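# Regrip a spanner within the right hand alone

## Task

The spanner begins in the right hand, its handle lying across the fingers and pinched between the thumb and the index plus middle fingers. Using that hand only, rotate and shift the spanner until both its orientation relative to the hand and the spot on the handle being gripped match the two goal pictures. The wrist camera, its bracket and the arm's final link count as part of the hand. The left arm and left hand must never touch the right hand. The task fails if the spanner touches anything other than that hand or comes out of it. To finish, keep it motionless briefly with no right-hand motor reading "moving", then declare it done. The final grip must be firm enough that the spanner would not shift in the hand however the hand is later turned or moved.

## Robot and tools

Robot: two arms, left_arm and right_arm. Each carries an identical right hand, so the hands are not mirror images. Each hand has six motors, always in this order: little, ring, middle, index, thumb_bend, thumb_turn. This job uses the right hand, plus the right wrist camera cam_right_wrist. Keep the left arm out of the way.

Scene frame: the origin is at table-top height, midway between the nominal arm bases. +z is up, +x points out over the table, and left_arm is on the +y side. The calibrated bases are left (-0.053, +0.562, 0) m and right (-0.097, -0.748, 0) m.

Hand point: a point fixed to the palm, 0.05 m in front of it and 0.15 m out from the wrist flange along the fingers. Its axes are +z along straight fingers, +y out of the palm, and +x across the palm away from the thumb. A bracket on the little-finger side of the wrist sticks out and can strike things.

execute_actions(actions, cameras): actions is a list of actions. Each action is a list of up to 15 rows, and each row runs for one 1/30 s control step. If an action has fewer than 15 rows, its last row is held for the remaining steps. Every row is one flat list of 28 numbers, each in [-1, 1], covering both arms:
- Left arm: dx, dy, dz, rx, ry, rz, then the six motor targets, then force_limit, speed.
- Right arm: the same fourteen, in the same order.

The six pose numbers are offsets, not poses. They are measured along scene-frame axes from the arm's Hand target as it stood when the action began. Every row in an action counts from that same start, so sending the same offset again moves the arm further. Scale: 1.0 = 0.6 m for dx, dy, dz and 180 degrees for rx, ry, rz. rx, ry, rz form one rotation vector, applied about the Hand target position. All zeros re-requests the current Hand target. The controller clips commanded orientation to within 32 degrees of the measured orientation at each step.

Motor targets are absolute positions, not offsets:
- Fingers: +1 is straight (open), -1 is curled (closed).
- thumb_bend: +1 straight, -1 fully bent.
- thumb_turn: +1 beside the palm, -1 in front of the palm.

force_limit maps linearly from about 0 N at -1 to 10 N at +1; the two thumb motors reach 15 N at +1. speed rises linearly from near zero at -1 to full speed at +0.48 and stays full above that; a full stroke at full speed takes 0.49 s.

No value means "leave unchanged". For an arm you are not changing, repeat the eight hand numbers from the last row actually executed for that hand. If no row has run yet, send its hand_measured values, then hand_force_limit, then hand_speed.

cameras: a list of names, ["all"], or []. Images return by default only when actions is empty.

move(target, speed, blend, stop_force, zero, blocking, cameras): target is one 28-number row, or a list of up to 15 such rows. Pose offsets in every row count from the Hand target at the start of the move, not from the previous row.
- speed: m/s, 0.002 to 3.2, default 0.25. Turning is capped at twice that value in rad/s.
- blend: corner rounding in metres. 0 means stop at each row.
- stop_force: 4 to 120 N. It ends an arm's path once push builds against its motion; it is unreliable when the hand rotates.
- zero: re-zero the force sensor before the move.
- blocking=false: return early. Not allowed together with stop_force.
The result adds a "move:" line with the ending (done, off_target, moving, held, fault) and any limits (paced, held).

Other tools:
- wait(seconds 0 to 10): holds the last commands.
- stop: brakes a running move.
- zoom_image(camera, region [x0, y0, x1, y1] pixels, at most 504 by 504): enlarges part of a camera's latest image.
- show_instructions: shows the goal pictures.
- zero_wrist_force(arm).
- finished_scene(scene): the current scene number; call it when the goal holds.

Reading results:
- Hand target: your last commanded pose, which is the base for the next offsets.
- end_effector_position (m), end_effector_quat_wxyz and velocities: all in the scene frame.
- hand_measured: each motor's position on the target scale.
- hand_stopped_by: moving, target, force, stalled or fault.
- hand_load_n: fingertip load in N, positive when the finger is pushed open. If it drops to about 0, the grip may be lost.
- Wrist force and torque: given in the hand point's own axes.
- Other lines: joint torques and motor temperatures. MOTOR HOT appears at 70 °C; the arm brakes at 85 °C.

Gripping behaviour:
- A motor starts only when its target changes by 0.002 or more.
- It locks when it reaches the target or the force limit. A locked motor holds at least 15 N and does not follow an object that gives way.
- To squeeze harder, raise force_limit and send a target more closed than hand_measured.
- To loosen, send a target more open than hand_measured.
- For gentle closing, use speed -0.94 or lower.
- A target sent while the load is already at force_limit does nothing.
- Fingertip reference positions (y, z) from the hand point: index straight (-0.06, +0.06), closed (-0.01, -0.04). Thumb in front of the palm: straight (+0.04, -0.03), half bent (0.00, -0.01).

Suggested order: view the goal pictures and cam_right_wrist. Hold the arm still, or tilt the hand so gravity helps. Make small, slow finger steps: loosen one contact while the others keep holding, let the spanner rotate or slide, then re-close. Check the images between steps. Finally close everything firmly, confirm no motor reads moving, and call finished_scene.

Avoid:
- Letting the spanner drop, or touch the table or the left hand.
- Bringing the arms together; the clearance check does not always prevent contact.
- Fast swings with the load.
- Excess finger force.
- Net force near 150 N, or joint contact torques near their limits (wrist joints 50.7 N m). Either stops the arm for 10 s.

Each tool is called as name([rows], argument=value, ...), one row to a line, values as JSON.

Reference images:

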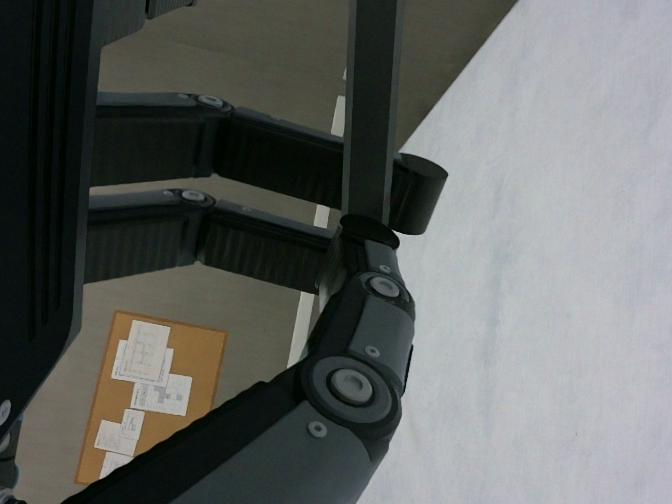

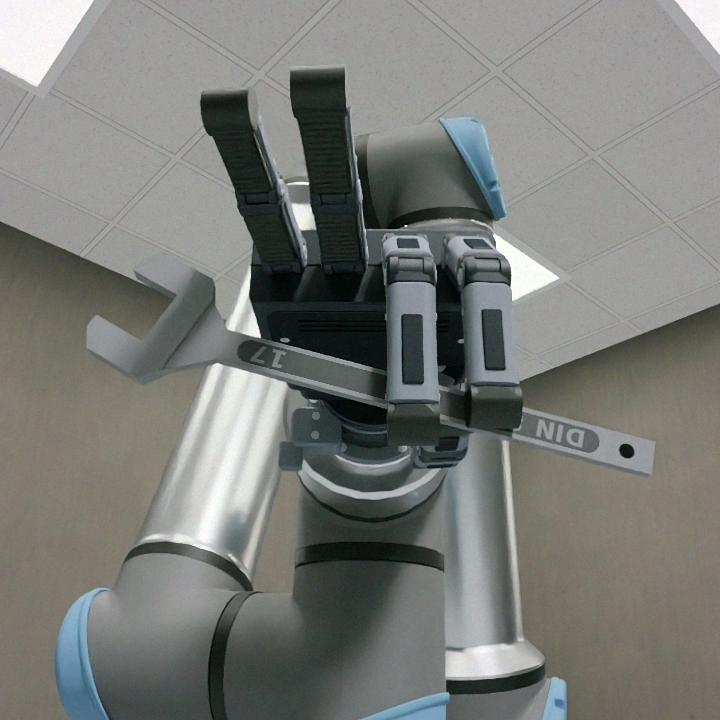

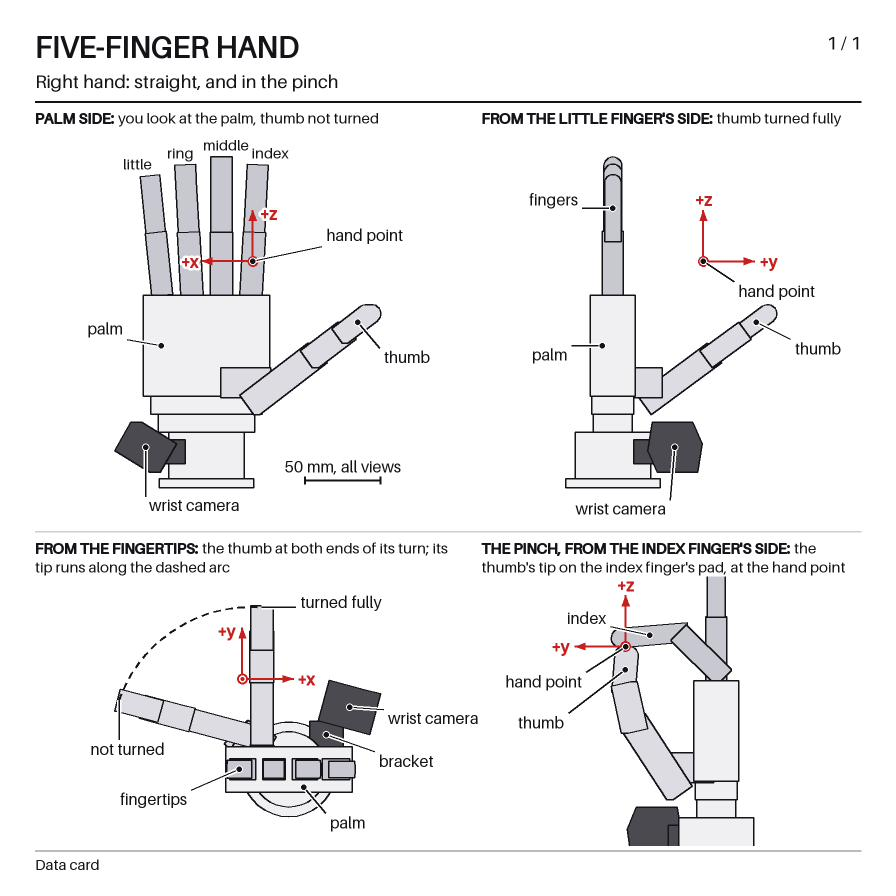

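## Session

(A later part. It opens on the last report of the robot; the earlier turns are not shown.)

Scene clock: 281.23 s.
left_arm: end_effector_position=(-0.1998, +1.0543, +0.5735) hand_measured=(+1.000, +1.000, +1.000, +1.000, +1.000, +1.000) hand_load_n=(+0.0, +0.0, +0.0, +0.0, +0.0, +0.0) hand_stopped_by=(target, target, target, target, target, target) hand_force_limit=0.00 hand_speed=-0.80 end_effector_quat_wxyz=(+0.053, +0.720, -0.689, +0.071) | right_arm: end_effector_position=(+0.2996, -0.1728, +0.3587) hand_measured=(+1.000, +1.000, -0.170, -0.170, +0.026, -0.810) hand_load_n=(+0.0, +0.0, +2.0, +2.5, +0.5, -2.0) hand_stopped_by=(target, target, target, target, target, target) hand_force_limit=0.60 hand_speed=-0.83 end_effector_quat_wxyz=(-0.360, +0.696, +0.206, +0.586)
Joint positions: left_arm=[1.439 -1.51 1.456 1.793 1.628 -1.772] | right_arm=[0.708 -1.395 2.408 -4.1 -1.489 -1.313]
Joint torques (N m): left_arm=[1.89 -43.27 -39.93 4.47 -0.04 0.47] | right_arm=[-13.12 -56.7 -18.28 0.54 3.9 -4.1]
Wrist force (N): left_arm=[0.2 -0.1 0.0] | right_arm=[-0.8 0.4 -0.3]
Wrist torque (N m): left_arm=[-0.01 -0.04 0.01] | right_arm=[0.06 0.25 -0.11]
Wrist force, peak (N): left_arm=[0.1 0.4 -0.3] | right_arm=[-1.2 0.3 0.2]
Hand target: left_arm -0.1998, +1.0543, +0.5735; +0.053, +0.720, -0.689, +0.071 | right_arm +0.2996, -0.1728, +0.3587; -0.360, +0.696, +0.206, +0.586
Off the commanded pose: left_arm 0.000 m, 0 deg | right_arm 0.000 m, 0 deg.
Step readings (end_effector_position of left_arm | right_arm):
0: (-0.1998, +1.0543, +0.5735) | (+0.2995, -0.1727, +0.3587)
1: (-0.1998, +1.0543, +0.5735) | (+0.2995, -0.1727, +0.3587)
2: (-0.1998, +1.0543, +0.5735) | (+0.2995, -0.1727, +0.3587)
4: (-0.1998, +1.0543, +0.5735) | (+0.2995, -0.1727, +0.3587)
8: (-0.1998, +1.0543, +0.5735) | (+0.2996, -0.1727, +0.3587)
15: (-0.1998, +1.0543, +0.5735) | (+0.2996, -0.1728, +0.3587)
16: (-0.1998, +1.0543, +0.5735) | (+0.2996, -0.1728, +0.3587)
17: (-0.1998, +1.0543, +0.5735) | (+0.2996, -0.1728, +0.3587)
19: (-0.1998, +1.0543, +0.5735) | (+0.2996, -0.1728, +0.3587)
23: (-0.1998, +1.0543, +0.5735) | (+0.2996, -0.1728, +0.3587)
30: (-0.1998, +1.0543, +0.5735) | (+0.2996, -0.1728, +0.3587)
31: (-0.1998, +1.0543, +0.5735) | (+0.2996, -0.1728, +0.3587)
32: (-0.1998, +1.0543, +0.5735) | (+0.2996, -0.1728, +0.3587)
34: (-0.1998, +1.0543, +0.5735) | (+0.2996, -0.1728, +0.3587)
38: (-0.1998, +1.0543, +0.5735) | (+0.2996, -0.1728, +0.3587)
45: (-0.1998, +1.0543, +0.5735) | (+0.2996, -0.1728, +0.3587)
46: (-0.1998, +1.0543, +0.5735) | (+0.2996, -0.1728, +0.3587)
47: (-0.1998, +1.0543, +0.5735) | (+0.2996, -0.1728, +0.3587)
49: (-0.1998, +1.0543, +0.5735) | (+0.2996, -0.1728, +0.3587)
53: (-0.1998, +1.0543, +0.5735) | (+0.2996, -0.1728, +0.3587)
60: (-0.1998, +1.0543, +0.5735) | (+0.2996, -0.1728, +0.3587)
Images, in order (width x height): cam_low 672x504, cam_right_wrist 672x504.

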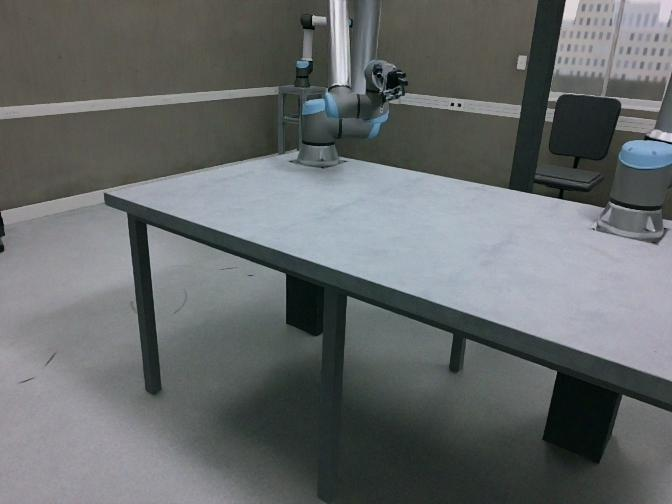

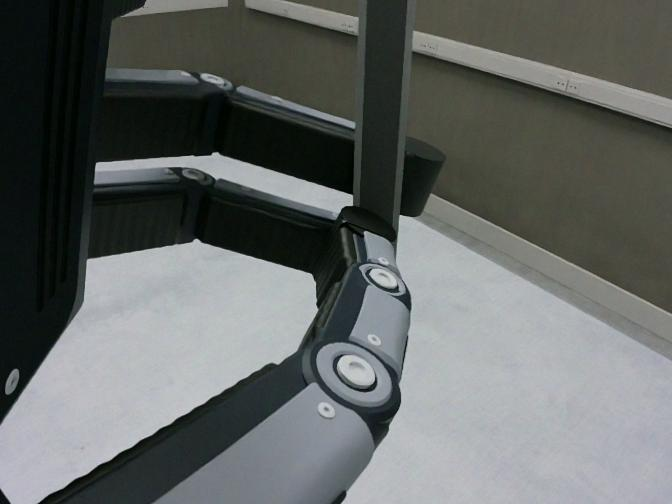

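execute_actions([
  [[0,0,0,0,0,0,1,1,1,1,1,1,0,-0.8,0,0,0,0,0,0,1,1,-0.170,-0.170,0.026,-0.96,0.6,-0.83]],
  [[0,0,0,0,0,0,1,1,1,1,1,1,0,-0.8,0,0,0,0,0,0,1,1,-0.168,-0.166,0.026,-0.96,0.6,-0.83]],
  [[0,0,0,0,0,0,1,1,1,1,1,1,0,-0.8,0,0,0,0,0,0,1,1,-0.168,-0.166,0.026,-0.82,0.6,-0.83]],
  [[0,0,0,0,0,0,1,1,1,1,1,1,0,-0.8,0,0,0,0,0,0,1,1,-0.168,-0.166,0.026,-0.82,0.6,-0.83]],
  [[0,0,0,0,0,0,1,1,1,1,1,1,0,-0.8,0,0,0,0,0,0,1,1,-0.2,-0.2,0.026,-0.82,-0.55,-0.94]],
], cameras=["cam_right_wrist","cam_low"])

zoom_image(camera="cam_low", region=[360, 58, 416, 114])

Scene clock: 292.93 s.
left_arm: end_effector_position=(-0.1998, +1.0543, +0.5735) hand_measured=(+1.000, +1.000, +1.000, +1.000, +1.000, +1.000) hand_load_n=(+0.0, +0.0, +0.0, +0.0, +0.0, +0.0) hand_stopped_by=(target, target, target, target, target, target) hand_force_limit=0.00 hand_speed=-0.80 end_effector_quat_wxyz=(+0.053, +0.720, -0.689, +0.071) | right_arm: end_effector_position=(+0.2996, -0.1728, +0.3587) hand_measured=(+1.000, +1.000, -0.172, -0.170, +0.026, -0.820) hand_load_n=(+0.0, +0.0, +3.5, +3.5, +1.0, -1.5) hand_stopped_by=(target, target, force, force, target, target) hand_force_limit=-0.55 hand_speed=-0.94 end_effector_quat_wxyz=(-0.360, +0.696, +0.206, +0.586)
Joint positions: left_arm=[1.439 -1.51 1.456 1.793 1.628 -1.772] | right_arm=[0.708 -1.395 2.408 -4.1 -1.489 -1.313]
Joint torques (N m): left_arm=[0.45 -43.93 -40.43 4.32 0.15 0.34] | right_arm=[-10.84 -55.34 -19.32 0.18 3.59 -3.7]
Wrist force (N): left_arm=[0.1 0.1 -0.1] | right_arm=[-0.5 0.6 0.2]
Wrist torque (N m): left_arm=[0.02 -0.01 0.01] | right_arm=[0.06 0.20 -0.10]
Wrist force, peak (N): left_arm=[0.3 0.2 -0.4] | right_arm=[-1.3 0.5 0.0]
Hand target: left_arm -0.1998, +1.0543, +0.5735; +0.053, +0.720, -0.689, +0.071 | right_arm +0.2996, -0.1728, +0.3587; -0.360, +0.696, +0.206, +0.586
Off the commanded pose: left_arm 0.000 m, 0 deg | right_arm 0.000 m, 0 deg.
Step readings (end_effector_position of left_arm | right_arm):
0: (-0.1998, +1.0543, +0.5735) | (+0.2996, -0.1728, +0.3587)
1: (-0.1998, +1.0543, +0.5735) | (+0.2996, -0.1728, +0.3587)
2: (-0.1998, +1.0543, +0.5735) | (+0.2996, -0.1728, +0.3587)
4: (-0.1998, +1.0543, +0.5735) | (+0.2996, -0.1728, +0.3587)
8: (-0.1998, +1.0543, +0.5735) | (+0.2996, -0.1728, +0.3587)
15: (-0.1998, +1.0543, +0.5735) | (+0.2996, -0.1728, +0.3587)
16: (-0.1998, +1.0543, +0.5735) | (+0.2996, -0.1728, +0.3587)
17: (-0.1998, +1.0543, +0.5735) | (+0.2996, -0.1728, +0.3587)
19: (-0.1998, +1.0543, +0.5735) | (+0.2996, -0.1728, +0.3587)
23: (-0.1998, +1.0543, +0.5735) | (+0.2996, -0.1728, +0.3587)
30: (-0.1998, +1.0543, +0.5735) | (+0.2996, -0.1728, +0.3587)
31: (-0.1998, +1.0543, +0.5735) | (+0.2996, -0.1728, +0.3587)
32: (-0.1998, +1.0543, +0.5735) | (+0.2996, -0.1728, +0.3587)
34: (-0.1998, +1.0543, +0.5735) | (+0.2996, -0.1728, +0.3587)
38: (-0.1998, +1.0543, +0.5735) | (+0.2996, -0.1728, +0.3587)
45: (-0.1998, +1.0543, +0.5735) | (+0.2996, -0.1728, +0.3587)
46: (-0.1998, +1.0543, +0.5735) | (+0.2996, -0.1728, +0.3587)
47: (-0.1998, +1.0543, +0.5735) | (+0.2996, -0.1728, +0.3587)
49: (-0.1998, +1.0543, +0.5735) | (+0.2996, -0.1728, +0.3587)
53: (-0.1998, +1.0543, +0.5735) | (+0.2996, -0.1728, +0.3587)
60: (-0.1998, +1.0543, +0.5735) | (+0.2996, -0.1728, +0.3587)
61: (-0.1998, +1.0543, +0.5735) | (+0.2996, -0.1728, +0.3587)
62: (-0.1998, +1.0543, +0.5735) | (+0.2996, -0.1728, +0.3587)
64: (-0.1998, +1.0543, +0.5735) | (+0.2996, -0.1728, +0.3587)
68: (-0.1998, +1.0543, +0.5735) | (+0.2996, -0.1728, +0.3587)
75: (-0.1998, +1.0543, +0.5735) | (+0.2996, -0.1728, +0.3587)
Images, in order (width x height): cam_low 672x504, cam_right_wrist 672x504.

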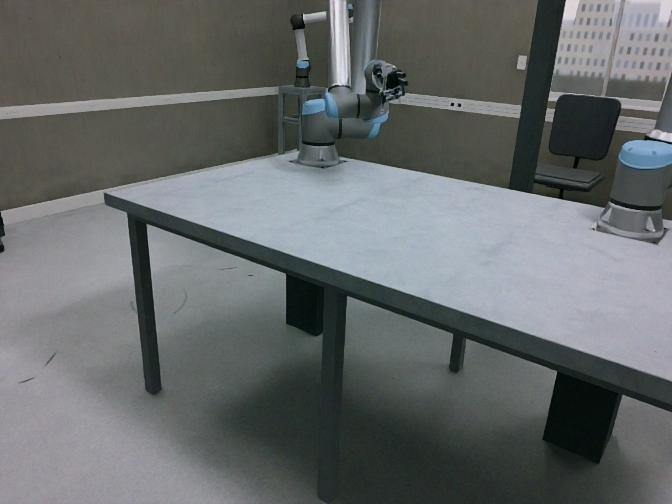

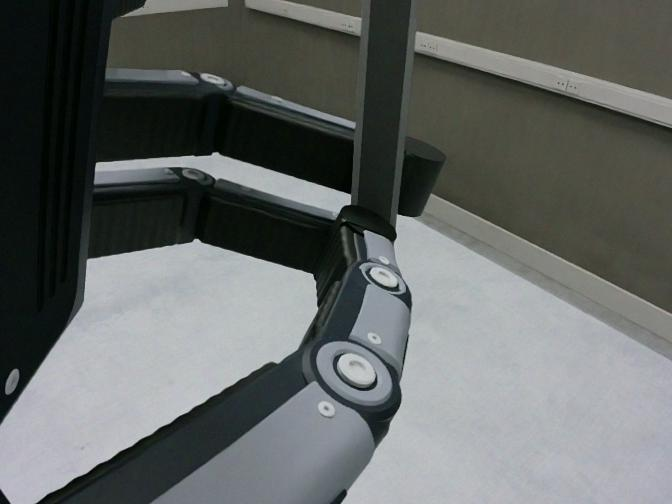

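Scaled by 9.000 from the camera's 672x504 image, which has a finer 960x720 frame.

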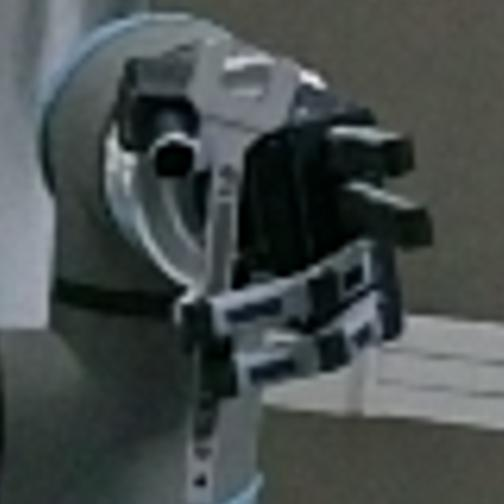

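move(target=[0,0,0,0,0,0,1,1,1,1,1,1,0,-0.8,0,0,0,-0.056,-0.062,0.005,1,1,-0.2,-0.2,0.026,-0.82,-0.55,-0.94], speed=0.2)

execute_actions([
  [[0,0,0,0,0,0,1,1,1,1,1,1,0,-0.8,0,0,0,0,0,0,1,1,-0.170,-0.170,0.026,-0.94,0.6,-0.83]],
  [[0,0,0,0,0,0,1,1,1,1,1,1,0,-0.8,0,0,0,0,0,0,1,1,-0.168,-0.166,0.026,-0.94,0.6,-0.83]],
  [[0,0,0,0,0,0,1,1,1,1,1,1,0,-0.8,0,0,0,0,0,0,1,1,-0.168,-0.166,0.026,-0.84,0.6,-0.83]],
  [[0,0,0,0,0,0,1,1,1,1,1,1,0,-0.8,0,0,0,0,0,0,1,1,-0.2,-0.2,0.026,-0.84,-0.55,-0.94]],
], cameras=["cam_right_wrist","cam_low"])

zoom_image(camera="cam_low", region=[360, 58, 416, 114])

Scene clock: 306.97 s.
left_arm: end_effector_position=(-0.1998, +1.0543, +0.5735) hand_measured=(+1.000, +1.000, +1.000, +1.000, +1.000, +1.000) hand_load_n=(+0.0, +0.0, +0.0, +0.0, +0.0, +0.0) hand_stopped_by=(target, target, target, target, target, target) hand_force_limit=0.00 hand_speed=-0.80 end_effector_quat_wxyz=(+0.053, +0.720, -0.689, +0.071) | right_arm: end_effector_position=(+0.2995, -0.1727, +0.3586) hand_measured=(+1.000, +1.000, -0.172, -0.170, +0.026, -0.820) hand_load_n=(+0.0, +0.0, +3.5, +3.5, +0.5, -1.0) hand_stopped_by=(target, target, force, force, target, target) hand_force_limit=-0.55 hand_speed=-0.94 end_effector_quat_wxyz=(-0.280, +0.663, +0.296, +0.628)
Joint positions: left_arm=[1.439 -1.51 1.456 1.793 1.628 -1.772] | right_arm=[0.732 -1.362 2.411 -4.135 -1.511 -1.574]
Joint torques (N m): left_arm=[1.05 -45.71 -40.46 4.47 -0.38 0.18] | right_arm=[-12.81 -59.06 -22.61 0.64 3.59 -2.51]
Wrist force (N): left_arm=[0.1 0.2 -0.2] | right_arm=[-0.8 0.4 0.2]
Wrist torque (N m): left_arm=[0.03 -0.02 0.01] | right_arm=[0.03 0.25 -0.15]
Wrist force, peak (N): left_arm=[0.3 0.4 -0.2] | right_arm=[-1.5 0.1 -0.1]
Hand target: left_arm -0.1998, +1.0543, +0.5735; +0.053, +0.720, -0.689, +0.071 | right_arm +0.2996, -0.1728, +0.3587; -0.280, +0.663, +0.296, +0.628
Off the commanded pose: left_arm 0.000 m, 0 deg | right_arm 0.000 m, 0 deg.
move: done

Scene clock: 309.17 s.
left_arm: end_effector_position=(-0.1998, +1.0543, +0.5735) hand_measured=(+1.000, +1.000, +1.000, +1.000, +1.000, +1.000) hand_load_n=(+0.0, +0.0, +0.0, +0.0, +0.0, +0.0) hand_stopped_by=(target, target, target, target, target, target) hand_force_limit=0.00 hand_speed=-0.80 end_effector_quat_wxyz=(+0.053, +0.720, -0.689, +0.071) | right_arm: end_effector_position=(+0.2996, -0.1728, +0.3587) hand_measured=(+1.000, +1.000, -0.172, -0.170, +0.026, -0.840) hand_load_n=(+0.0, +0.0, +3.5, +4.0, +1.0, -1.5) hand_stopped_by=(target, target, force, force, target, target) hand_force_limit=-0.55 hand_speed=-0.94 end_effector_quat_wxyz=(-0.280, +0.663, +0.296, +0.628)
Joint positions: left_arm=[1.439 -1.51 1.456 1.793 1.628 -1.772] | right_arm=[0.732 -1.362 2.411 -4.135 -1.511 -1.575]
Joint torques (N m): left_arm=[1.5 -42.98 -40.71 4.48 0.02 0.46] | right_arm=[-13.53 -59.71 -33.29 0.35 3.72 -3.76]
Wrist force (N): left_arm=[0.0 0.0 -0.4] | right_arm=[-0.5 0.4 0.2]
Wrist torque (N m): left_arm=[0.01 0.02 0.00] | right_arm=[0.03 0.21 -0.12]
Wrist force, peak (N): left_arm=[0.4 0.3 0.1] | right_arm=[-1.0 0.2 -0.1]
Hand target: left_arm -0.1998, +1.0543, +0.5735; +0.053, +0.720, -0.689, +0.071 | right_arm +0.2996, -0.1728, +0.3587; -0.280, +0.663, +0.296, +0.628
Off the commanded pose: left_arm 0.000 m, 0 deg | right_arm 0.000 m, 0 deg.
Step readings (end_effector_position of left_arm | right_arm):
0: (-0.1998, +1.0543, +0.5735) | (+0.2995, -0.1727, +0.3586)
1: (-0.1998, +1.0543, +0.5735) | (+0.2995, -0.1727, +0.3586)
2: (-0.1998, +1.0543, +0.5735) | (+0.2995, -0.1727, +0.3586)
4: (-0.1998, +1.0543, +0.5735) | (+0.2995, -0.1728, +0.3587)
8: (-0.1998, +1.0543, +0.5735) | (+0.2995, -0.1728, +0.3587)
15: (-0.1998, +1.0543, +0.5735) | (+0.2995, -0.1728, +0.3587)
16: (-0.1998, +1.0543, +0.5735) | (+0.2995, -0.1728, +0.3587)
17: (-0.1998, +1.0543, +0.5735) | (+0.2995, -0.1728, +0.3587)
19: (-0.1998, +1.0543, +0.5735) | (+0.2995, -0.1728, +0.3587)
23: (-0.1998, +1.0543, +0.5735) | (+0.2996, -0.1728, +0.3587)
30: (-0.1998, +1.0543, +0.5735) | (+0.2996, -0.1728, +0.3587)
31: (-0.1998, +1.0543, +0.5735) | (+0.2996, -0.1728, +0.3587)
32: (-0.1998, +1.0543, +0.5735) | (+0.2996, -0.1728, +0.3587)
34: (-0.1998, +1.0543, +0.5735) | (+0.2996, -0.1728, +0.3587)
38: (-0.1998, +1.0543, +0.5735) | (+0.2996, -0.1728, +0.3587)
45: (-0.1998, +1.0543, +0.5735) | (+0.2996, -0.1728, +0.3587)
46: (-0.1998, +1.0543, +0.5735) | (+0.2996, -0.1728, +0.3587)
47: (-0.1998, +1.0543, +0.5735) | (+0.2996, -0.1728, +0.3587)
49: (-0.1998, +1.0543, +0.5735) | (+0.2996, -0.1728, +0.3587)
53: (-0.1998, +1.0543, +0.5735) | (+0.2996, -0.1728, +0.3587)
60: (-0.1998, +1.0543, +0.5735) | (+0.2996, -0.1728, +0.3587)
Images, in order (width x height): cam_low 672x504, cam_right_wrist 672x504.

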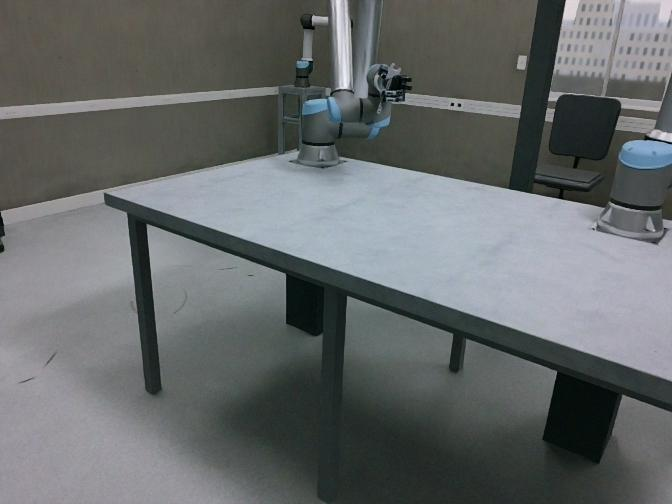

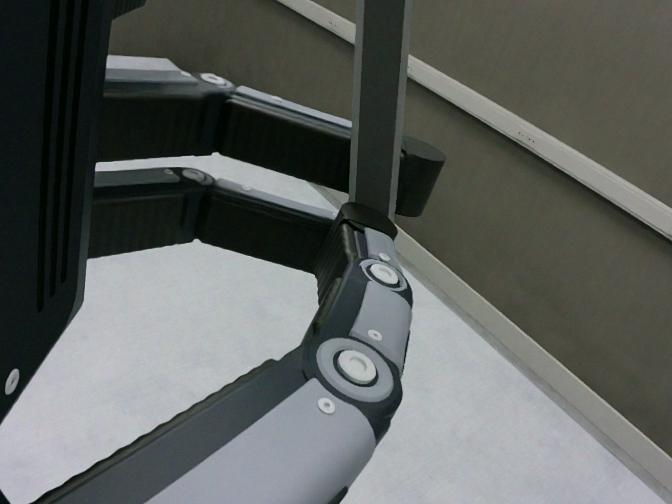

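Scaled by 9.000 from the camera's 672x504 image, which has a finer 960x720 frame.

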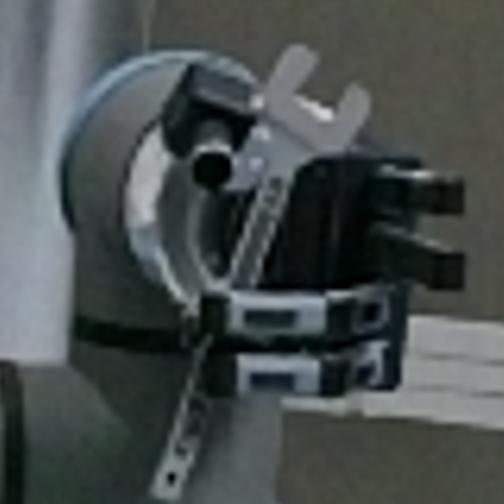

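move(target=[0,0,0,0,0,0,1,1,1,1,1,1,0,-0.8,0,0,0,-0.178,-0.198,0.015,1,1,-0.2,-0.2,0.026,-0.84,-0.55,-0.94], speed=0.3)

execute_actions([
  [[0,0,0,0,0,0,1,1,1,1,1,1,0,-0.8,0,0,0,0,0,0,1,1,-0.170,-0.168,0.026,-0.84,0.6,-0.94]],
], cameras=["cam_right_wrist"])

Scene clock: 329.80 s.
left_arm: end_effector_position=(-0.1998, +1.0543, +0.5735) hand_measured=(+1.000, +1.000, +1.000, +1.000, +1.000, +1.000) hand_load_n=(+0.0, +0.0, +0.0, +0.0, +0.0, +0.0) hand_stopped_by=(target, target, target, target, target, target) hand_force_limit=0.00 hand_speed=-0.80 end_effector_quat_wxyz=(+0.053, +0.720, -0.689, +0.071) | right_arm: end_effector_position=(+0.2996, -0.1728, +0.3586) hand_measured=(+1.000, +1.000, -0.172, -0.170, +0.026, -0.840) hand_load_n=(+0.0, +0.0, +4.0, +4.0, +0.5, -1.5) hand_stopped_by=(target, target, force, force, target, target) hand_force_limit=-0.55 hand_speed=-0.94 end_effector_quat_wxyz=(-0.001, +0.486, +0.541, +0.687)
Joint positions: left_arm=[1.439 -1.51 1.456 1.793 1.628 -1.772] | right_arm=[0.738 -1.243 2.433 -4.275 -1.518 -2.412]
Joint torques (N m): left_arm=[3.13 -43.35 -39.93 4.7 -0.29 -0.11] | right_arm=[8.53 -66 -27.29 0.56 -2.62 -3.61]
Wrist force (N): left_arm=[0.2 0.3 -0.1] | right_arm=[-0.9 0.0 0.4]
Wrist torque (N m): left_arm=[0.05 -0.03 0.02] | right_arm=[-0.04 0.24 -0.28]
Wrist force, peak (N): left_arm=[0.2 0.1 -0.6] | right_arm=[-0.9 -0.1 0.8]
Hand target: left_arm -0.1998, +1.0543, +0.5735; +0.053, +0.720, -0.689, +0.071 | right_arm +0.2996, -0.1728, +0.3587; -0.001, +0.486, +0.541, +0.687
Off the commanded pose: left_arm 0.000 m, 0 deg | right_arm 0.000 m, 0 deg.
move: done

Scene clock: 330.50 s.
left_arm: end_effector_position=(-0.1998, +1.0543, +0.5735) hand_measured=(+1.000, +1.000, +1.000, +1.000, +1.000, +1.000) hand_load_n=(+0.0, +0.0, +0.0, +0.0, +0.0, +0.0) hand_stopped_by=(target, target, target, target, target, target) hand_force_limit=0.00 hand_speed=-0.80 end_effector_quat_wxyz=(+0.053, +0.720, -0.689, +0.071) | right_arm: end_effector_position=(+0.2996, -0.1728, +0.3587) hand_measured=(+1.000, +1.000, -0.170, -0.168, +0.026, -0.840) hand_load_n=(+0.0, +0.0, +2.5, +3.0, +0.5, -1.5) hand_stopped_by=(target, target, target, target, target, target) hand_force_limit=0.60 hand_speed=-0.94 end_effector_quat_wxyz=(-0.001, +0.486, +0.541, +0.687)
Joint positions: left_arm=[1.439 -1.51 1.456 1.793 1.628 -1.772] | right_arm=[0.738 -1.243 2.433 -4.275 -1.518 -2.412]
Joint torques (N m): left_arm=[1.14 -42.53 -40.25 4.53 -0.41 0.34] | right_arm=[11.17 -64.74 -27.78 0.8 -3.01 -4.11]
Wrist force (N): left_arm=[-0.1 0.0 -0.1] | right_arm=[-0.9 0.0 0.4]
Wrist torque (N m): left_arm=[0.01 0.02 -0.01] | right_arm=[-0.03 0.24 -0.25]
Wrist force, peak (N): left_arm=[0.3 -0.1 -0.4] | right_arm=[-0.9 0.0 0.4]
Hand target: left_arm -0.1998, +1.0543, +0.5735; +0.053, +0.720, -0.689, +0.071 | right_arm +0.2996, -0.1728, +0.3587; -0.001, +0.486, +0.541, +0.687
Off the commanded pose: left_arm 0.000 m, 0 deg | right_arm 0.000 m, 0 deg.
Step readings (end_effector_position of left_arm | right_arm):
0: (-0.1998, +1.0543, +0.5735) | (+0.2996, -0.1728, +0.3586)
1: (-0.1998, +1.0543, +0.5735) | (+0.2996, -0.1728, +0.3586)
2: (-0.1998, +1.0543, +0.5735) | (+0.2996, -0.1728, +0.3586)
4: (-0.1998, +1.0543, +0.5735) | (+0.2996, -0.1728, +0.3587)
8: (-0.1998, +1.0543, +0.5735) | (+0.2996, -0.1728, +0.3587)
15: (-0.1998, +1.0543, +0.5735) | (+0.2996, -0.1728, +0.3587)
Images, in order (width x height): cam_right_wrist 672x504.

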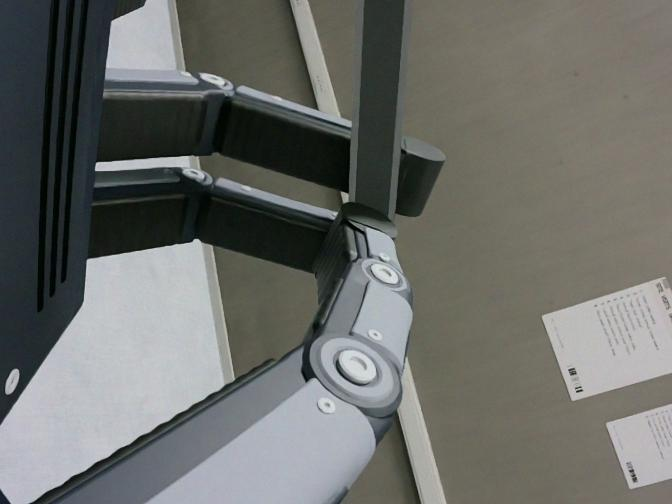

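execute_actions([
  [[0,0,0,0,0,0,1,1,1,1,1,1,0,-0.8,0,0,0,0,0,0,1,1,-0.168,-0.166,0.026,-0.84,0.6,-0.94]],
], cameras=["cam_right_wrist"])

execute_actions([
  [[0,0,0,0,0,0,1,1,1,1,1,1,0,-0.8,0,0,0,0,0,0,1,1,-0.166,-0.164,0.026,-0.84,0.6,-0.94]],
], cameras=["cam_right_wrist"])

Scene clock: 336.60 s.
left_arm: end_effector_position=(-0.1998, +1.0543, +0.5735) hand_measured=(+1.000, +1.000, +1.000, +1.000, +1.000, +1.000) hand_load_n=(+0.0, +0.0, +0.0, +0.0, +0.0, +0.0) hand_stopped_by=(target, target, target, target, target, target) hand_force_limit=0.00 hand_speed=-0.80 end_effector_quat_wxyz=(+0.053, +0.720, -0.689, +0.071) | right_arm: end_effector_position=(+0.2996, -0.1728, +0.3587) hand_measured=(+1.000, +1.000, -0.168, -0.166, +0.026, -0.840) hand_load_n=(+0.0, +0.0, +1.5, +2.0, +0.5, -1.0) hand_stopped_by=(target, target, target, target, target, target) hand_force_limit=0.60 hand_speed=-0.94 end_effector_quat_wxyz=(-0.001, +0.486, +0.541, +0.687)
Joint positions: left_arm=[1.439 -1.51 1.456 1.793 1.628 -1.772] | right_arm=[0.738 -1.243 2.433 -4.275 -1.518 -2.412]
Joint torques (N m): left_arm=[-0.46 -45.76 -40.72 4.12 0.02 0.03] | right_arm=[12.26 -65.37 -27.67 0.58 -3.29 -4.04]
Wrist force (N): left_arm=[0.1 0.3 0.0] | right_arm=[-0.8 0.3 0.3]
Wrist torque (N m): left_arm=[0.05 -0.02 0.02] | right_arm=[0.02 0.23 -0.24]
Wrist force, peak (N): left_arm=[0.4 0.2 -0.3] | right_arm=[-1.2 0.4 0.5]
Hand target: left_arm -0.1998, +1.0543, +0.5735; +0.053, +0.720, -0.689, +0.071 | right_arm +0.2996, -0.1728, +0.3587; -0.001, +0.486, +0.541, +0.687
Off the commanded pose: left_arm 0.000 m, 0 deg | right_arm 0.000 m, 0 deg.
Step readings (end_effector_position of left_arm | right_arm):
0: (-0.1998, +1.0543, +0.5735) | (+0.2996, -0.1728, +0.3587)
1: (-0.1998, +1.0543, +0.5735) | (+0.2996, -0.1728, +0.3587)
2: (-0.1998, +1.0543, +0.5735) | (+0.2996, -0.1728, +0.3587)
4: (-0.1998, +1.0543, +0.5735) | (+0.2996, -0.1728, +0.3587)
8: (-0.1998, +1.0543, +0.5735) | (+0.2996, -0.1728, +0.3587)
15: (-0.1998, +1.0543, +0.5735) | (+0.2996, -0.1728, +0.3587)
Images, in order (width x height): cam_right_wrist 672x504.

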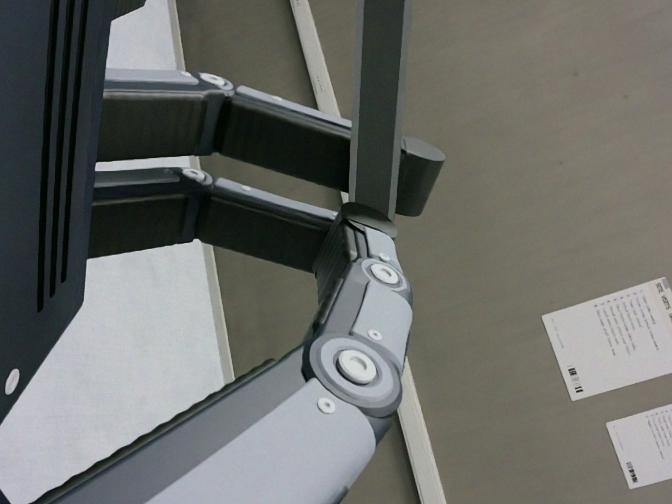

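Scene clock: 337.30 s.
left_arm: end_effector_position=(-0.1998, +1.0543, +0.5735) hand_measured=(+1.000, +1.000, +1.000, +1.000, +1.000, +1.000) hand_load_n=(+0.0, +0.0, +0.0, +0.0, +0.0, +0.0) hand_stopped_by=(target, target, target, target, target, target) hand_force_limit=0.00 hand_speed=-0.80 end_effector_quat_wxyz=(+0.053, +0.720, -0.689, +0.071) | right_arm: end_effector_position=(+0.2996, -0.1728, +0.3587) hand_measured=(+1.000, +1.000, -0.166, -0.164, +0.026, -0.840) hand_load_n=(+0.0, +0.0, +0.5, +0.0, -0.5, +0.5) hand_stopped_by=(target, target, target, target, target, target) hand_force_limit=0.60 hand_speed=-0.94 end_effector_quat_wxyz=(-0.001, +0.486, +0.541, +0.687)
Joint positions: left_arm=[1.439 -1.51 1.456 1.793 1.628 -1.772] | right_arm=[0.738 -1.243 2.433 -4.275 -1.518 -2.412]
Joint torques (N m): left_arm=[-0.31 -44.87 -40.41 4.87 -0.22 0.23] | right_arm=[10.29 -63.11 -27.58 -3.1 -2.79 -3.79]
Wrist force (N): left_arm=[-0.1 0.2 -0.1] | right_arm=[-0.6 -0.1 0.1]
Wrist torque (N m): left_arm=[0.04 0.02 0.00] | right_arm=[-0.01 0.20 -0.23]
Wrist force, peak (N): left_arm=[0.5 0.0 -0.3] | right_arm=[-1.0 -0.1 0.4]
Hand target: left_arm -0.1998, +1.0543, +0.5735; +0.053, +0.720, -0.689, +0.071 | right_arm +0.2996, -0.1728, +0.3587; -0.001, +0.486, +0.541, +0.687
Off the commanded pose: left_arm 0.000 m, 0 deg | right_arm 0.000 m, 0 deg.
Step readings (end_effector_position of left_arm | right_arm):
0: (-0.1998, +1.0543, +0.5735) | (+0.2996, -0.1728, +0.3587)
1: (-0.1998, +1.0543, +0.5735) | (+0.2996, -0.1728, +0.3587)
2: (-0.1998, +1.0543, +0.5735) | (+0.2996, -0.1728, +0.3587)
4: (-0.1998, +1.0543, +0.5735) | (+0.2996, -0.1728, +0.3587)
8: (-0.1998, +1.0543, +0.5735) | (+0.2996, -0.1728, +0.3587)
15: (-0.1998, +1.0543, +0.5735) | (+0.2996, -0.1728, +0.3587)
Images, in order (width x height): cam_right_wrist 672x504.

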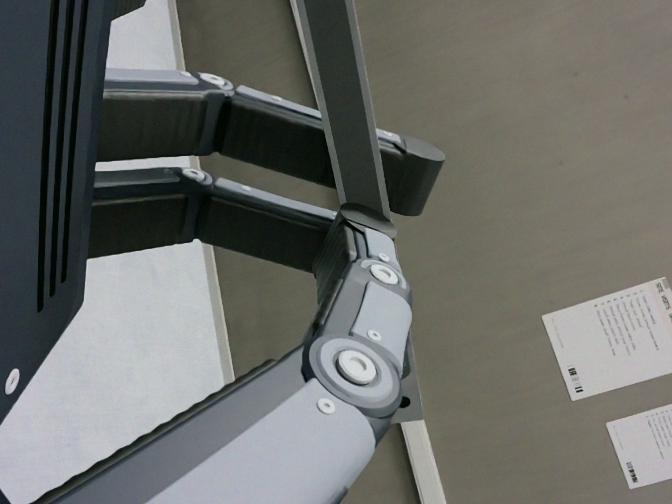

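execute_actions([
  [[0,0,0,0,0,0,1,1,1,1,1,1,0,-0.8,0,0,0,0,0,0,1,1,-0.22,-0.22,0.026,-0.84,0.0,-0.94]],
])

move(target=[0,0,0,0,0,0,1,1,1,1,1,1,0,-0.8,0,0,0,0.463,0.516,-0.040,1,1,-0.22,-0.22,0.026,-0.84,0.0,-0.94], speed=0.4, cameras=["cam_right_wrist"])

Scene clock: 342.93 s.
left_arm: end_effector_position=(-0.1998, +1.0543, +0.5735) hand_measured=(+1.000, +1.000, +1.000, +1.000, +1.000, +1.000) hand_load_n=(+0.0, +0.0, +0.0, +0.0, +0.0, +0.0) hand_stopped_by=(target, target, target, target, target, target) hand_force_limit=0.00 hand_speed=-0.80 end_effector_quat_wxyz=(+0.053, +0.720, -0.689, +0.071) | right_arm: end_effector_position=(+0.2996, -0.1728, +0.3588) hand_measured=(+1.000, +1.000, -0.176, -0.180, +0.026, -0.840) hand_load_n=(+0.0, +0.0, +5.0, +6.0, +0.5, +0.5) hand_stopped_by=(target, target, force, force, target, target) hand_force_limit=0.00 hand_speed=-0.94 end_effector_quat_wxyz=(-0.001, +0.486, +0.541, +0.687)
Joint positions: left_arm=[1.439 -1.51 1.456 1.793 1.628 -1.772] | right_arm=[0.738 -1.243 2.433 -4.275 -1.518 -2.412]
Joint torques (N m): left_arm=[4.2 -44.19 -40.3 4.68 -0.1 0] | right_arm=[3.81 -46.18 -20.33 -4.65 -1.59 -0.37]
Wrist force (N): left_arm=[0.1 0.1 -0.3] | right_arm=[-0.9 -0.2 0.6]
Wrist torque (N m): left_arm=[0.03 -0.01 0.01] | right_arm=[-0.08 0.23 -0.25]
Wrist force, peak (N): left_arm=[0.3 0.4 -0.5] | right_arm=[-1.3 0.0 0.5]
Hand target: left_arm -0.1998, +1.0543, +0.5735; +0.053, +0.720, -0.689, +0.071 | right_arm +0.2996, -0.1728, +0.3587; -0.001, +0.486, +0.541, +0.687
Off the commanded pose: left_arm 0.000 m, 0 deg | right_arm 0.000 m, 0 deg.
Step readings (end_effector_position of left_arm | right_arm):
0: (-0.1998, +1.0543, +0.5735) | (+0.2996, -0.1728, +0.3588)
1: (-0.1998, +1.0543, +0.5735) | (+0.2996, -0.1728, +0.3588)
2: (-0.1998, +1.0543, +0.5735) | (+0.2996, -0.1728, +0.3588)
4: (-0.1998, +1.0543, +0.5735) | (+0.2996, -0.1728, +0.3588)
8: (-0.1998, +1.0543, +0.5735) | (+0.2996, -0.1728, +0.3588)
15: (-0.1998, +1.0543, +0.5735) | (+0.2996, -0.1728, +0.3588)

Scene clock: 346.20 s.
left_arm: end_effector_position=(-0.1998, +1.0543, +0.5735) hand_measured=(+1.000, +1.000, +1.000, +1.000, +1.000, +1.000) hand_load_n=(+0.0, +0.0, +0.0, +0.0, +0.0, +0.0) hand_stopped_by=(target, target, target, target, target, target) hand_force_limit=0.00 hand_speed=-0.80 end_effector_quat_wxyz=(+0.053, +0.720, -0.689, +0.071) | right_arm: end_effector_position=(+0.2995, -0.1728, +0.3587) hand_measured=(+1.000, +1.000, -0.176, -0.180, +0.026, -0.840) hand_load_n=(+0.0, +0.0, +5.0, +6.0, +0.5, +0.0) hand_stopped_by=(target, target, force, force, target, target) hand_force_limit=0.00 hand_speed=-0.94 end_effector_quat_wxyz=(-0.609, +0.704, -0.181, +0.317)
Joint positions: left_arm=[1.439 -1.51 1.456 1.793 1.628 -1.772] | right_arm=[0.548 -1.461 2.425 -4.047 -1.33 -0.242]
Joint torques (N m): left_arm=[2.49 -46.29 -40.9 4.6 -0.02 0.4] | right_arm=[8.35 -23.71 -34.95 -0.32 -2.83 2.75]
Wrist force (N): left_arm=[0.3 0.2 0.0] | right_arm=[-0.5 -0.4 -0.4]
Wrist torque (N m): left_arm=[0.02 -0.05 0.02] | right_arm=[-0.06 0.14 0.11]
Wrist force, peak (N): left_arm=[0.3 0.3 -0.5] | right_arm=[-1.3 -0.8 0.3]
Hand target: left_arm -0.1998, +1.0543, +0.5735; +0.053, +0.720, -0.689, +0.071 | right_arm +0.2996, -0.1728, +0.3587; -0.609, +0.704, -0.182, +0.317
Off the commanded pose: left_arm 0.000 m, 0 deg | right_arm 0.000 m, 0 deg.
move: done
Images, in order (width x height): cam_right_wrist 672x504.

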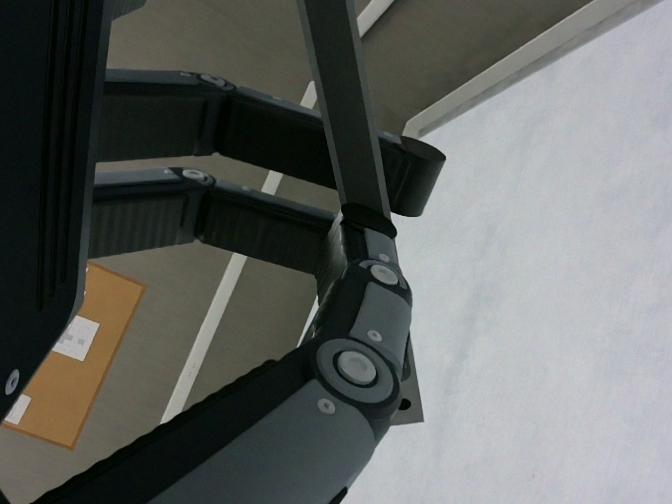

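execute_actions([
  [[0,0,0,0,0,0,1,1,1,1,1,1,0,-0.8,0,0,0,0,0,0,1,1,-0.172,-0.174,0.026,-0.84,0.4,-0.96]],
], cameras=["cam_right_wrist"])

execute_actions([
  [[0,0,0,0,0,0,1,1,1,1,1,1,0,-0.8,0,0,0,0,0,0,1,1,-0.170,-0.171,0.026,-0.84,0.4,-0.96]],
], cameras=["cam_right_wrist"])

Scene clock: 352.37 s.
left_arm: end_effector_position=(-0.1998, +1.0543, +0.5735) hand_measured=(+1.000, +1.000, +1.000, +1.000, +1.000, +1.000) hand_load_n=(+0.0, +0.0, +0.0, +0.0, +0.0, +0.0) hand_stopped_by=(target, target, target, target, target, target) hand_force_limit=0.00 hand_speed=-0.80 end_effector_quat_wxyz=(+0.053, +0.720, -0.689, +0.071) | right_arm: end_effector_position=(+0.2996, -0.1728, +0.3587) hand_measured=(+1.000, +1.000, -0.172, -0.174, +0.026, -0.840) hand_load_n=(+0.0, +0.0, +3.0, +3.5, +0.5, +0.5) hand_stopped_by=(target, target, target, target, target, target) hand_force_limit=0.40 hand_speed=-0.96 end_effector_quat_wxyz=(-0.609, +0.704, -0.182, +0.317)
Joint positions: left_arm=[1.439 -1.51 1.456 1.793 1.628 -1.772] | right_arm=[0.548 -1.461 2.425 -4.047 -1.33 -0.242]
Joint torques (N m): left_arm=[0.33 -44.94 -40.65 4.26 -0.17 0.63] | right_arm=[9.74 -25.38 -38.14 0.68 -3.1 3.14]
Wrist force (N): left_arm=[0.0 0.2 -0.1] | right_arm=[-0.3 -0.2 -0.2]
Wrist torque (N m): left_arm=[0.03 0.00 0.01] | right_arm=[-0.04 0.10 0.09]
Wrist force, peak (N): left_arm=[0.1 0.3 -0.5] | right_arm=[-0.7 -0.8 -0.4]
Hand target: left_arm -0.1998, +1.0543, +0.5735; +0.053, +0.720, -0.689, +0.071 | right_arm +0.2996, -0.1728, +0.3587; -0.609, +0.704, -0.182, +0.317
Off the commanded pose: left_arm 0.000 m, 0 deg | right_arm 0.000 m, 0 deg.
Step readings (end_effector_position of left_arm | right_arm):
0: (-0.1998, +1.0543, +0.5735) | (+0.2996, -0.1728, +0.3587)
1: (-0.1998, +1.0543, +0.5735) | (+0.2996, -0.1728, +0.3587)
2: (-0.1998, +1.0543, +0.5735) | (+0.2996, -0.1728, +0.3587)
4: (-0.1998, +1.0543, +0.5735) | (+0.2996, -0.1728, +0.3587)
8: (-0.1998, +1.0543, +0.5735) | (+0.2996, -0.1728, +0.3587)
15: (-0.1998, +1.0543, +0.5735) | (+0.2996, -0.1728, +0.3587)
Images, in order (width x height): cam_right_wrist 672x504.

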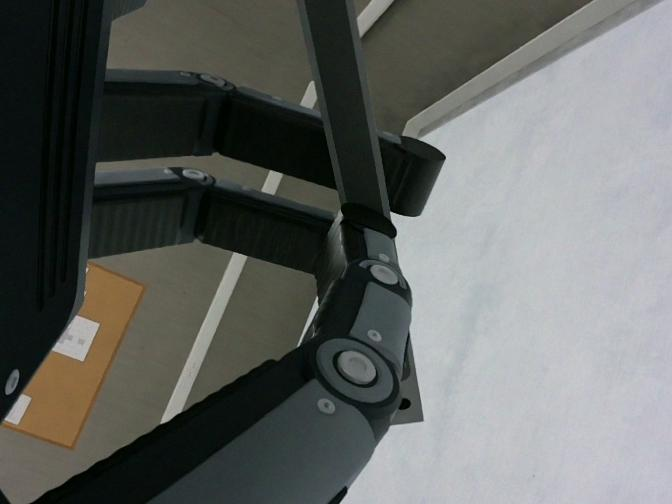

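Scene clock: 353.07 s.
left_arm: end_effector_position=(-0.1998, +1.0543, +0.5735) hand_measured=(+1.000, +1.000, +1.000, +1.000, +1.000, +1.000) hand_load_n=(+0.0, +0.0, +0.0, +0.0, +0.0, +0.0) hand_stopped_by=(target, target, target, target, target, target) hand_force_limit=0.00 hand_speed=-0.80 end_effector_quat_wxyz=(+0.053, +0.720, -0.689, +0.071) | right_arm: end_effector_position=(+0.2996, -0.1728, +0.3587) hand_measured=(+1.000, +1.000, -0.170, -0.170, +0.026, -0.840) hand_load_n=(+0.0, +0.0, +2.5, +1.5, +0.5, +0.0) hand_stopped_by=(target, target, target, target, target, target) hand_force_limit=0.40 hand_speed=-0.96 end_effector_quat_wxyz=(-0.609, +0.704, -0.182, +0.317)
Joint positions: left_arm=[1.439 -1.51 1.456 1.793 1.628 -1.772] | right_arm=[0.548 -1.461 2.425 -4.047 -1.33 -0.242]
Joint torques (N m): left_arm=[2.47 -44.79 -40.76 4.32 -0.46 0.19] | right_arm=[9.97 -24.3 -36.12 0.63 -2.77 2.82]
Wrist force (N): left_arm=[-0.2 -0.1 -0.2] | right_arm=[-0.6 -0.3 -0.3]
Wrist torque (N m): left_arm=[-0.01 0.03 -0.01] | right_arm=[-0.05 0.14 0.07]
Wrist force, peak (N): left_arm=[0.4 0.1 -0.2] | right_arm=[-0.6 -0.3 -0.6]
Hand target: left_arm -0.1998, +1.0543, +0.5735; +0.053, +0.720, -0.689, +0.071 | right_arm +0.2996, -0.1728, +0.3587; -0.609, +0.704, -0.182, +0.317
Off the commanded pose: left_arm 0.000 m, 0 deg | right_arm 0.000 m, 0 deg.
Step readings (end_effector_position of left_arm | right_arm):
0: (-0.1998, +1.0543, +0.5735) | (+0.2996, -0.1728, +0.3587)
1: (-0.1998, +1.0543, +0.5735) | (+0.2996, -0.1728, +0.3587)
2: (-0.1998, +1.0543, +0.5735) | (+0.2996, -0.1728, +0.3587)
4: (-0.1998, +1.0543, +0.5735) | (+0.2996, -0.1728, +0.3587)
8: (-0.1998, +1.0543, +0.5735) | (+0.2996, -0.1728, +0.3587)
15: (-0.1998, +1.0543, +0.5735) | (+0.2996, -0.1728, +0.3587)
Images, in order (width x height): cam_right_wrist 672x504.

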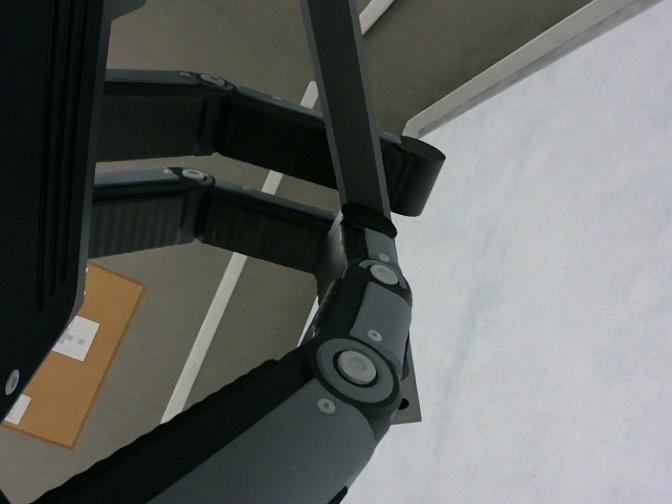

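execute_actions([
  [[0,0,0,0,0,0,1,1,1,1,1,1,0,-0.8,0,0,0,0,0,0,1,1,-0.168,-0.171,0.026,-0.84,0.4,-0.96]],
], cameras=["cam_right_wrist"])

Scene clock: 357.50 s.
left_arm: end_effector_position=(-0.1998, +1.0543, +0.5735) hand_measured=(+1.000, +1.000, +1.000, +1.000, +1.000, +1.000) hand_load_n=(+0.0, +0.0, +0.0, +0.0, -0.5, +0.0) hand_stopped_by=(target, target, target, target, target, target) hand_force_limit=0.00 hand_speed=-0.80 end_effector_quat_wxyz=(+0.053, +0.720, -0.689, +0.071) | right_arm: end_effector_position=(+0.2996, -0.1728, +0.3587) hand_measured=(+1.000, +1.000, -0.168, -0.170, +0.026, -0.840) hand_load_n=(+0.0, +0.0, +1.0, +1.5, +1.0, +0.0) hand_stopped_by=(target, target, target, target, target, target) hand_force_limit=0.40 hand_speed=-0.96 end_effector_quat_wxyz=(-0.609, +0.704, -0.182, +0.317)
Joint positions: left_arm=[1.439 -1.51 1.456 1.793 1.628 -1.772] | right_arm=[0.548 -1.461 2.425 -4.047 -1.33 -0.242]
Joint torques (N m): left_arm=[0.62 -42.62 -40.98 4.48 -0.23 0.28] | right_arm=[11.13 -26.86 -36.74 0.58 -2.52 1.62]
Wrist force (N): left_arm=[0.0 0.3 -0.1] | right_arm=[-0.2 -0.3 -0.3]
Wrist torque (N m): left_arm=[0.04 0.00 0.01] | right_arm=[-0.05 0.09 0.10]
Wrist force, peak (N): left_arm=[0.4 0.3 -0.2] | right_arm=[-0.8 -0.4 -0.7]
Hand target: left_arm -0.1998, +1.0543, +0.5735; +0.053, +0.720, -0.689, +0.071 | right_arm +0.2996, -0.1728, +0.3587; -0.609, +0.704, -0.182, +0.317
Off the commanded pose: left_arm 0.000 m, 0 deg | right_arm 0.000 m, 0 deg.
Step readings (end_effector_position of left_arm | right_arm):
0: (-0.1998, +1.0543, +0.5735) | (+0.2996, -0.1728, +0.3587)
1: (-0.1998, +1.0543, +0.5735) | (+0.2996, -0.1728, +0.3587)
2: (-0.1998, +1.0543, +0.5735) | (+0.2996, -0.1728, +0.3587)
4: (-0.1998, +1.0543, +0.5735) | (+0.2996, -0.1728, +0.3587)
8: (-0.1998, +1.0543, +0.5735) | (+0.2996, -0.1728, +0.3587)
15: (-0.1998, +1.0543, +0.5735) | (+0.2996, -0.1728, +0.3587)
Images, in order (width x height): cam_right_wrist 672x504.

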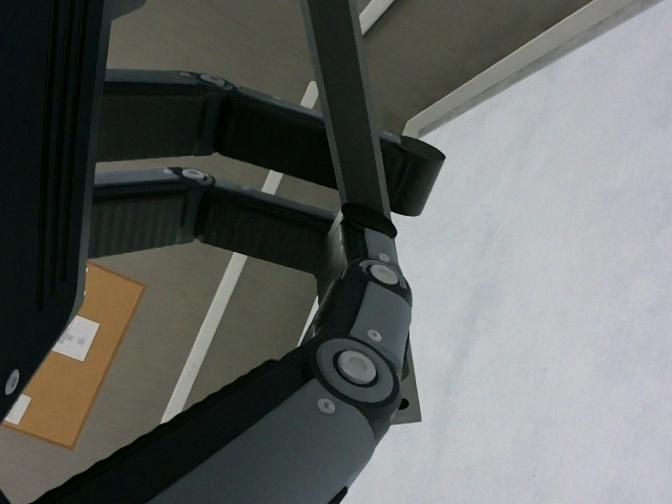

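execute_actions([
  [[0,0,0,0,0,0,1,1,1,1,1,1,0,-0.8,0,0,0,0,0,0,1,1,-0.168,-0.168,0.026,-0.84,0.4,-0.96]],
], cameras=["cam_right_wrist"])

Scene clock: 362.67 s.
left_arm: end_effector_position=(-0.1998, +1.0543, +0.5735) hand_measured=(+1.000, +1.000, +1.000, +1.000, +1.000, +1.000) hand_load_n=(+0.0, +0.0, +0.0, +0.0, +0.0, +0.0) hand_stopped_by=(target, target, target, target, target, target) hand_force_limit=0.00 hand_speed=-0.80 end_effector_quat_wxyz=(+0.053, +0.720, -0.689, +0.071) | right_arm: end_effector_position=(+0.2996, -0.1728, +0.3587) hand_measured=(+1.000, +1.000, -0.168, -0.168, +0.026, -0.840) hand_load_n=(+0.0, +0.0, +1.0, +1.0, +1.5, +0.5) hand_stopped_by=(target, target, target, target, target, target) hand_force_limit=0.40 hand_speed=-0.96 end_effector_quat_wxyz=(-0.609, +0.704, -0.182, +0.317)
Joint positions: left_arm=[1.439 -1.51 1.456 1.793 1.628 -1.772] | right_arm=[0.548 -1.461 2.425 -4.047 -1.33 -0.242]
Joint torques (N m): left_arm=[1.86 -43.88 -40.64 4.88 -0.62 0.42] | right_arm=[9.23 -28.67 -37.01 0.28 -2.11 -0.54]
Wrist force (N): left_arm=[0.0 -0.2 -0.3] | right_arm=[-0.5 -0.3 -0.4]
Wrist torque (N m): left_arm=[0.00 0.01 0.00] | right_arm=[-0.05 0.14 0.07]
Wrist force, peak (N): left_arm=[0.3 0.1 -0.4] | right_arm=[-0.8 -0.5 -0.6]
Hand target: left_arm -0.1998, +1.0543, +0.5735; +0.053, +0.720, -0.689, +0.071 | right_arm +0.2996, -0.1728, +0.3587; -0.609, +0.704, -0.182, +0.317
Off the commanded pose: left_arm 0.000 m, 0 deg | right_arm 0.000 m, 0 deg.
Step readings (end_effector_position of left_arm | right_arm):
0: (-0.1998, +1.0543, +0.5735) | (+0.2996, -0.1728, +0.3587)
1: (-0.1998, +1.0543, +0.5735) | (+0.2996, -0.1728, +0.3587)
2: (-0.1998, +1.0543, +0.5735) | (+0.2996, -0.1728, +0.3587)
4: (-0.1998, +1.0543, +0.5735) | (+0.2996, -0.1728, +0.3587)
8: (-0.1998, +1.0543, +0.5735) | (+0.2996, -0.1728, +0.3587)
15: (-0.1998, +1.0543, +0.5735) | (+0.2996, -0.1728, +0.3587)
Images, in order (width x height): cam_right_wrist 672x504.

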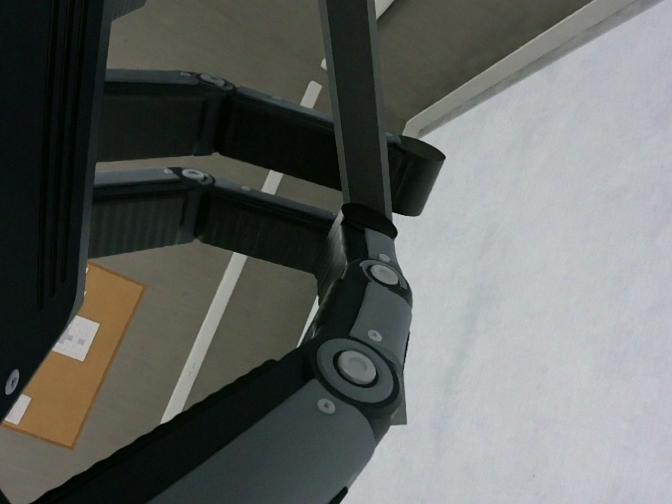

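execute_actions([
  [[0,0,0,0,0,0,1,1,1,1,1,1,0,-0.8,0,0,0,0,0,0,1,1,-0.166,-0.168,0.026,-0.84,0.4,-0.96]],
], cameras=["cam_right_wrist"])

Scene clock: 366.80 s.
left_arm: end_effector_position=(-0.1998, +1.0543, +0.5735) hand_measured=(+1.000, +1.000, +1.000, +1.000, +1.000, +1.000) hand_load_n=(+0.0, +0.0, +0.0, +0.0, +0.0, +0.0) hand_stopped_by=(target, target, target, target, target, target) hand_force_limit=0.00 hand_speed=-0.80 end_effector_quat_wxyz=(+0.053, +0.720, -0.689, +0.071) | right_arm: end_effector_position=(+0.2996, -0.1728, +0.3587) hand_measured=(+1.000, +1.000, -0.166, -0.168, +0.026, -0.840) hand_load_n=(-0.5, +0.0, +0.5, +1.5, +1.5, +0.0) hand_stopped_by=(target, target, target, target, target, target) hand_force_limit=0.40 hand_speed=-0.96 end_effector_quat_wxyz=(-0.609, +0.704, -0.182, +0.317)
Joint positions: left_arm=[1.439 -1.51 1.456 1.793 1.628 -1.772] | right_arm=[0.548 -1.461 2.425 -4.047 -1.33 -0.242]
Joint torques (N m): left_arm=[1.11 -46.3 -40.83 4.49 -0.34 0.57] | right_arm=[8.78 -28.11 -36.09 0.11 -2 -2.14]
Wrist force (N): left_arm=[0.0 0.1 -0.1] | right_arm=[-0.5 -0.4 -0.2]
Wrist torque (N m): left_arm=[0.03 0.01 0.01] | right_arm=[-0.07 0.12 0.08]
Wrist force, peak (N): left_arm=[0.4 -0.3 -0.3] | right_arm=[-0.8 -0.7 -0.2]
Hand target: left_arm -0.1998, +1.0543, +0.5735; +0.053, +0.720, -0.689, +0.071 | right_arm +0.2996, -0.1728, +0.3587; -0.609, +0.704, -0.182, +0.317
Off the commanded pose: left_arm 0.000 m, 0 deg | right_arm 0.000 m, 0 deg.
Step readings (end_effector_position of left_arm | right_arm):
0: (-0.1998, +1.0543, +0.5735) | (+0.2996, -0.1728, +0.3587)
1: (-0.1998, +1.0543, +0.5735) | (+0.2996, -0.1728, +0.3587)
2: (-0.1998, +1.0543, +0.5735) | (+0.2996, -0.1728, +0.3587)
4: (-0.1998, +1.0543, +0.5735) | (+0.2996, -0.1728, +0.3587)
8: (-0.1998, +1.0543, +0.5735) | (+0.2996, -0.1728, +0.3587)
15: (-0.1998, +1.0543, +0.5735) | (+0.2996, -0.1728, +0.3587)
Images, in order (width x height): cam_right_wrist 672x504.

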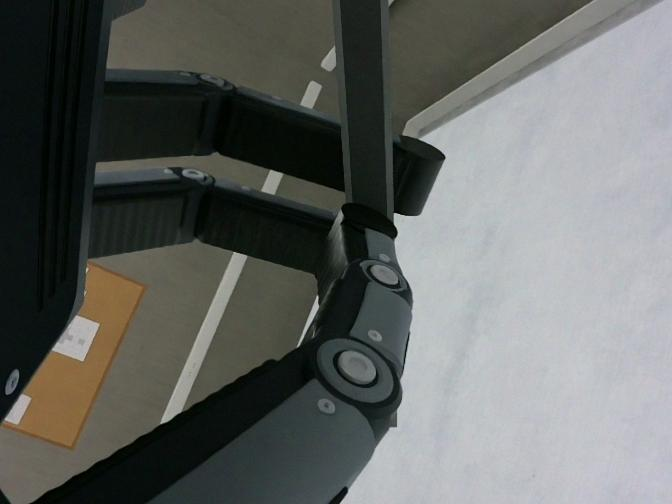

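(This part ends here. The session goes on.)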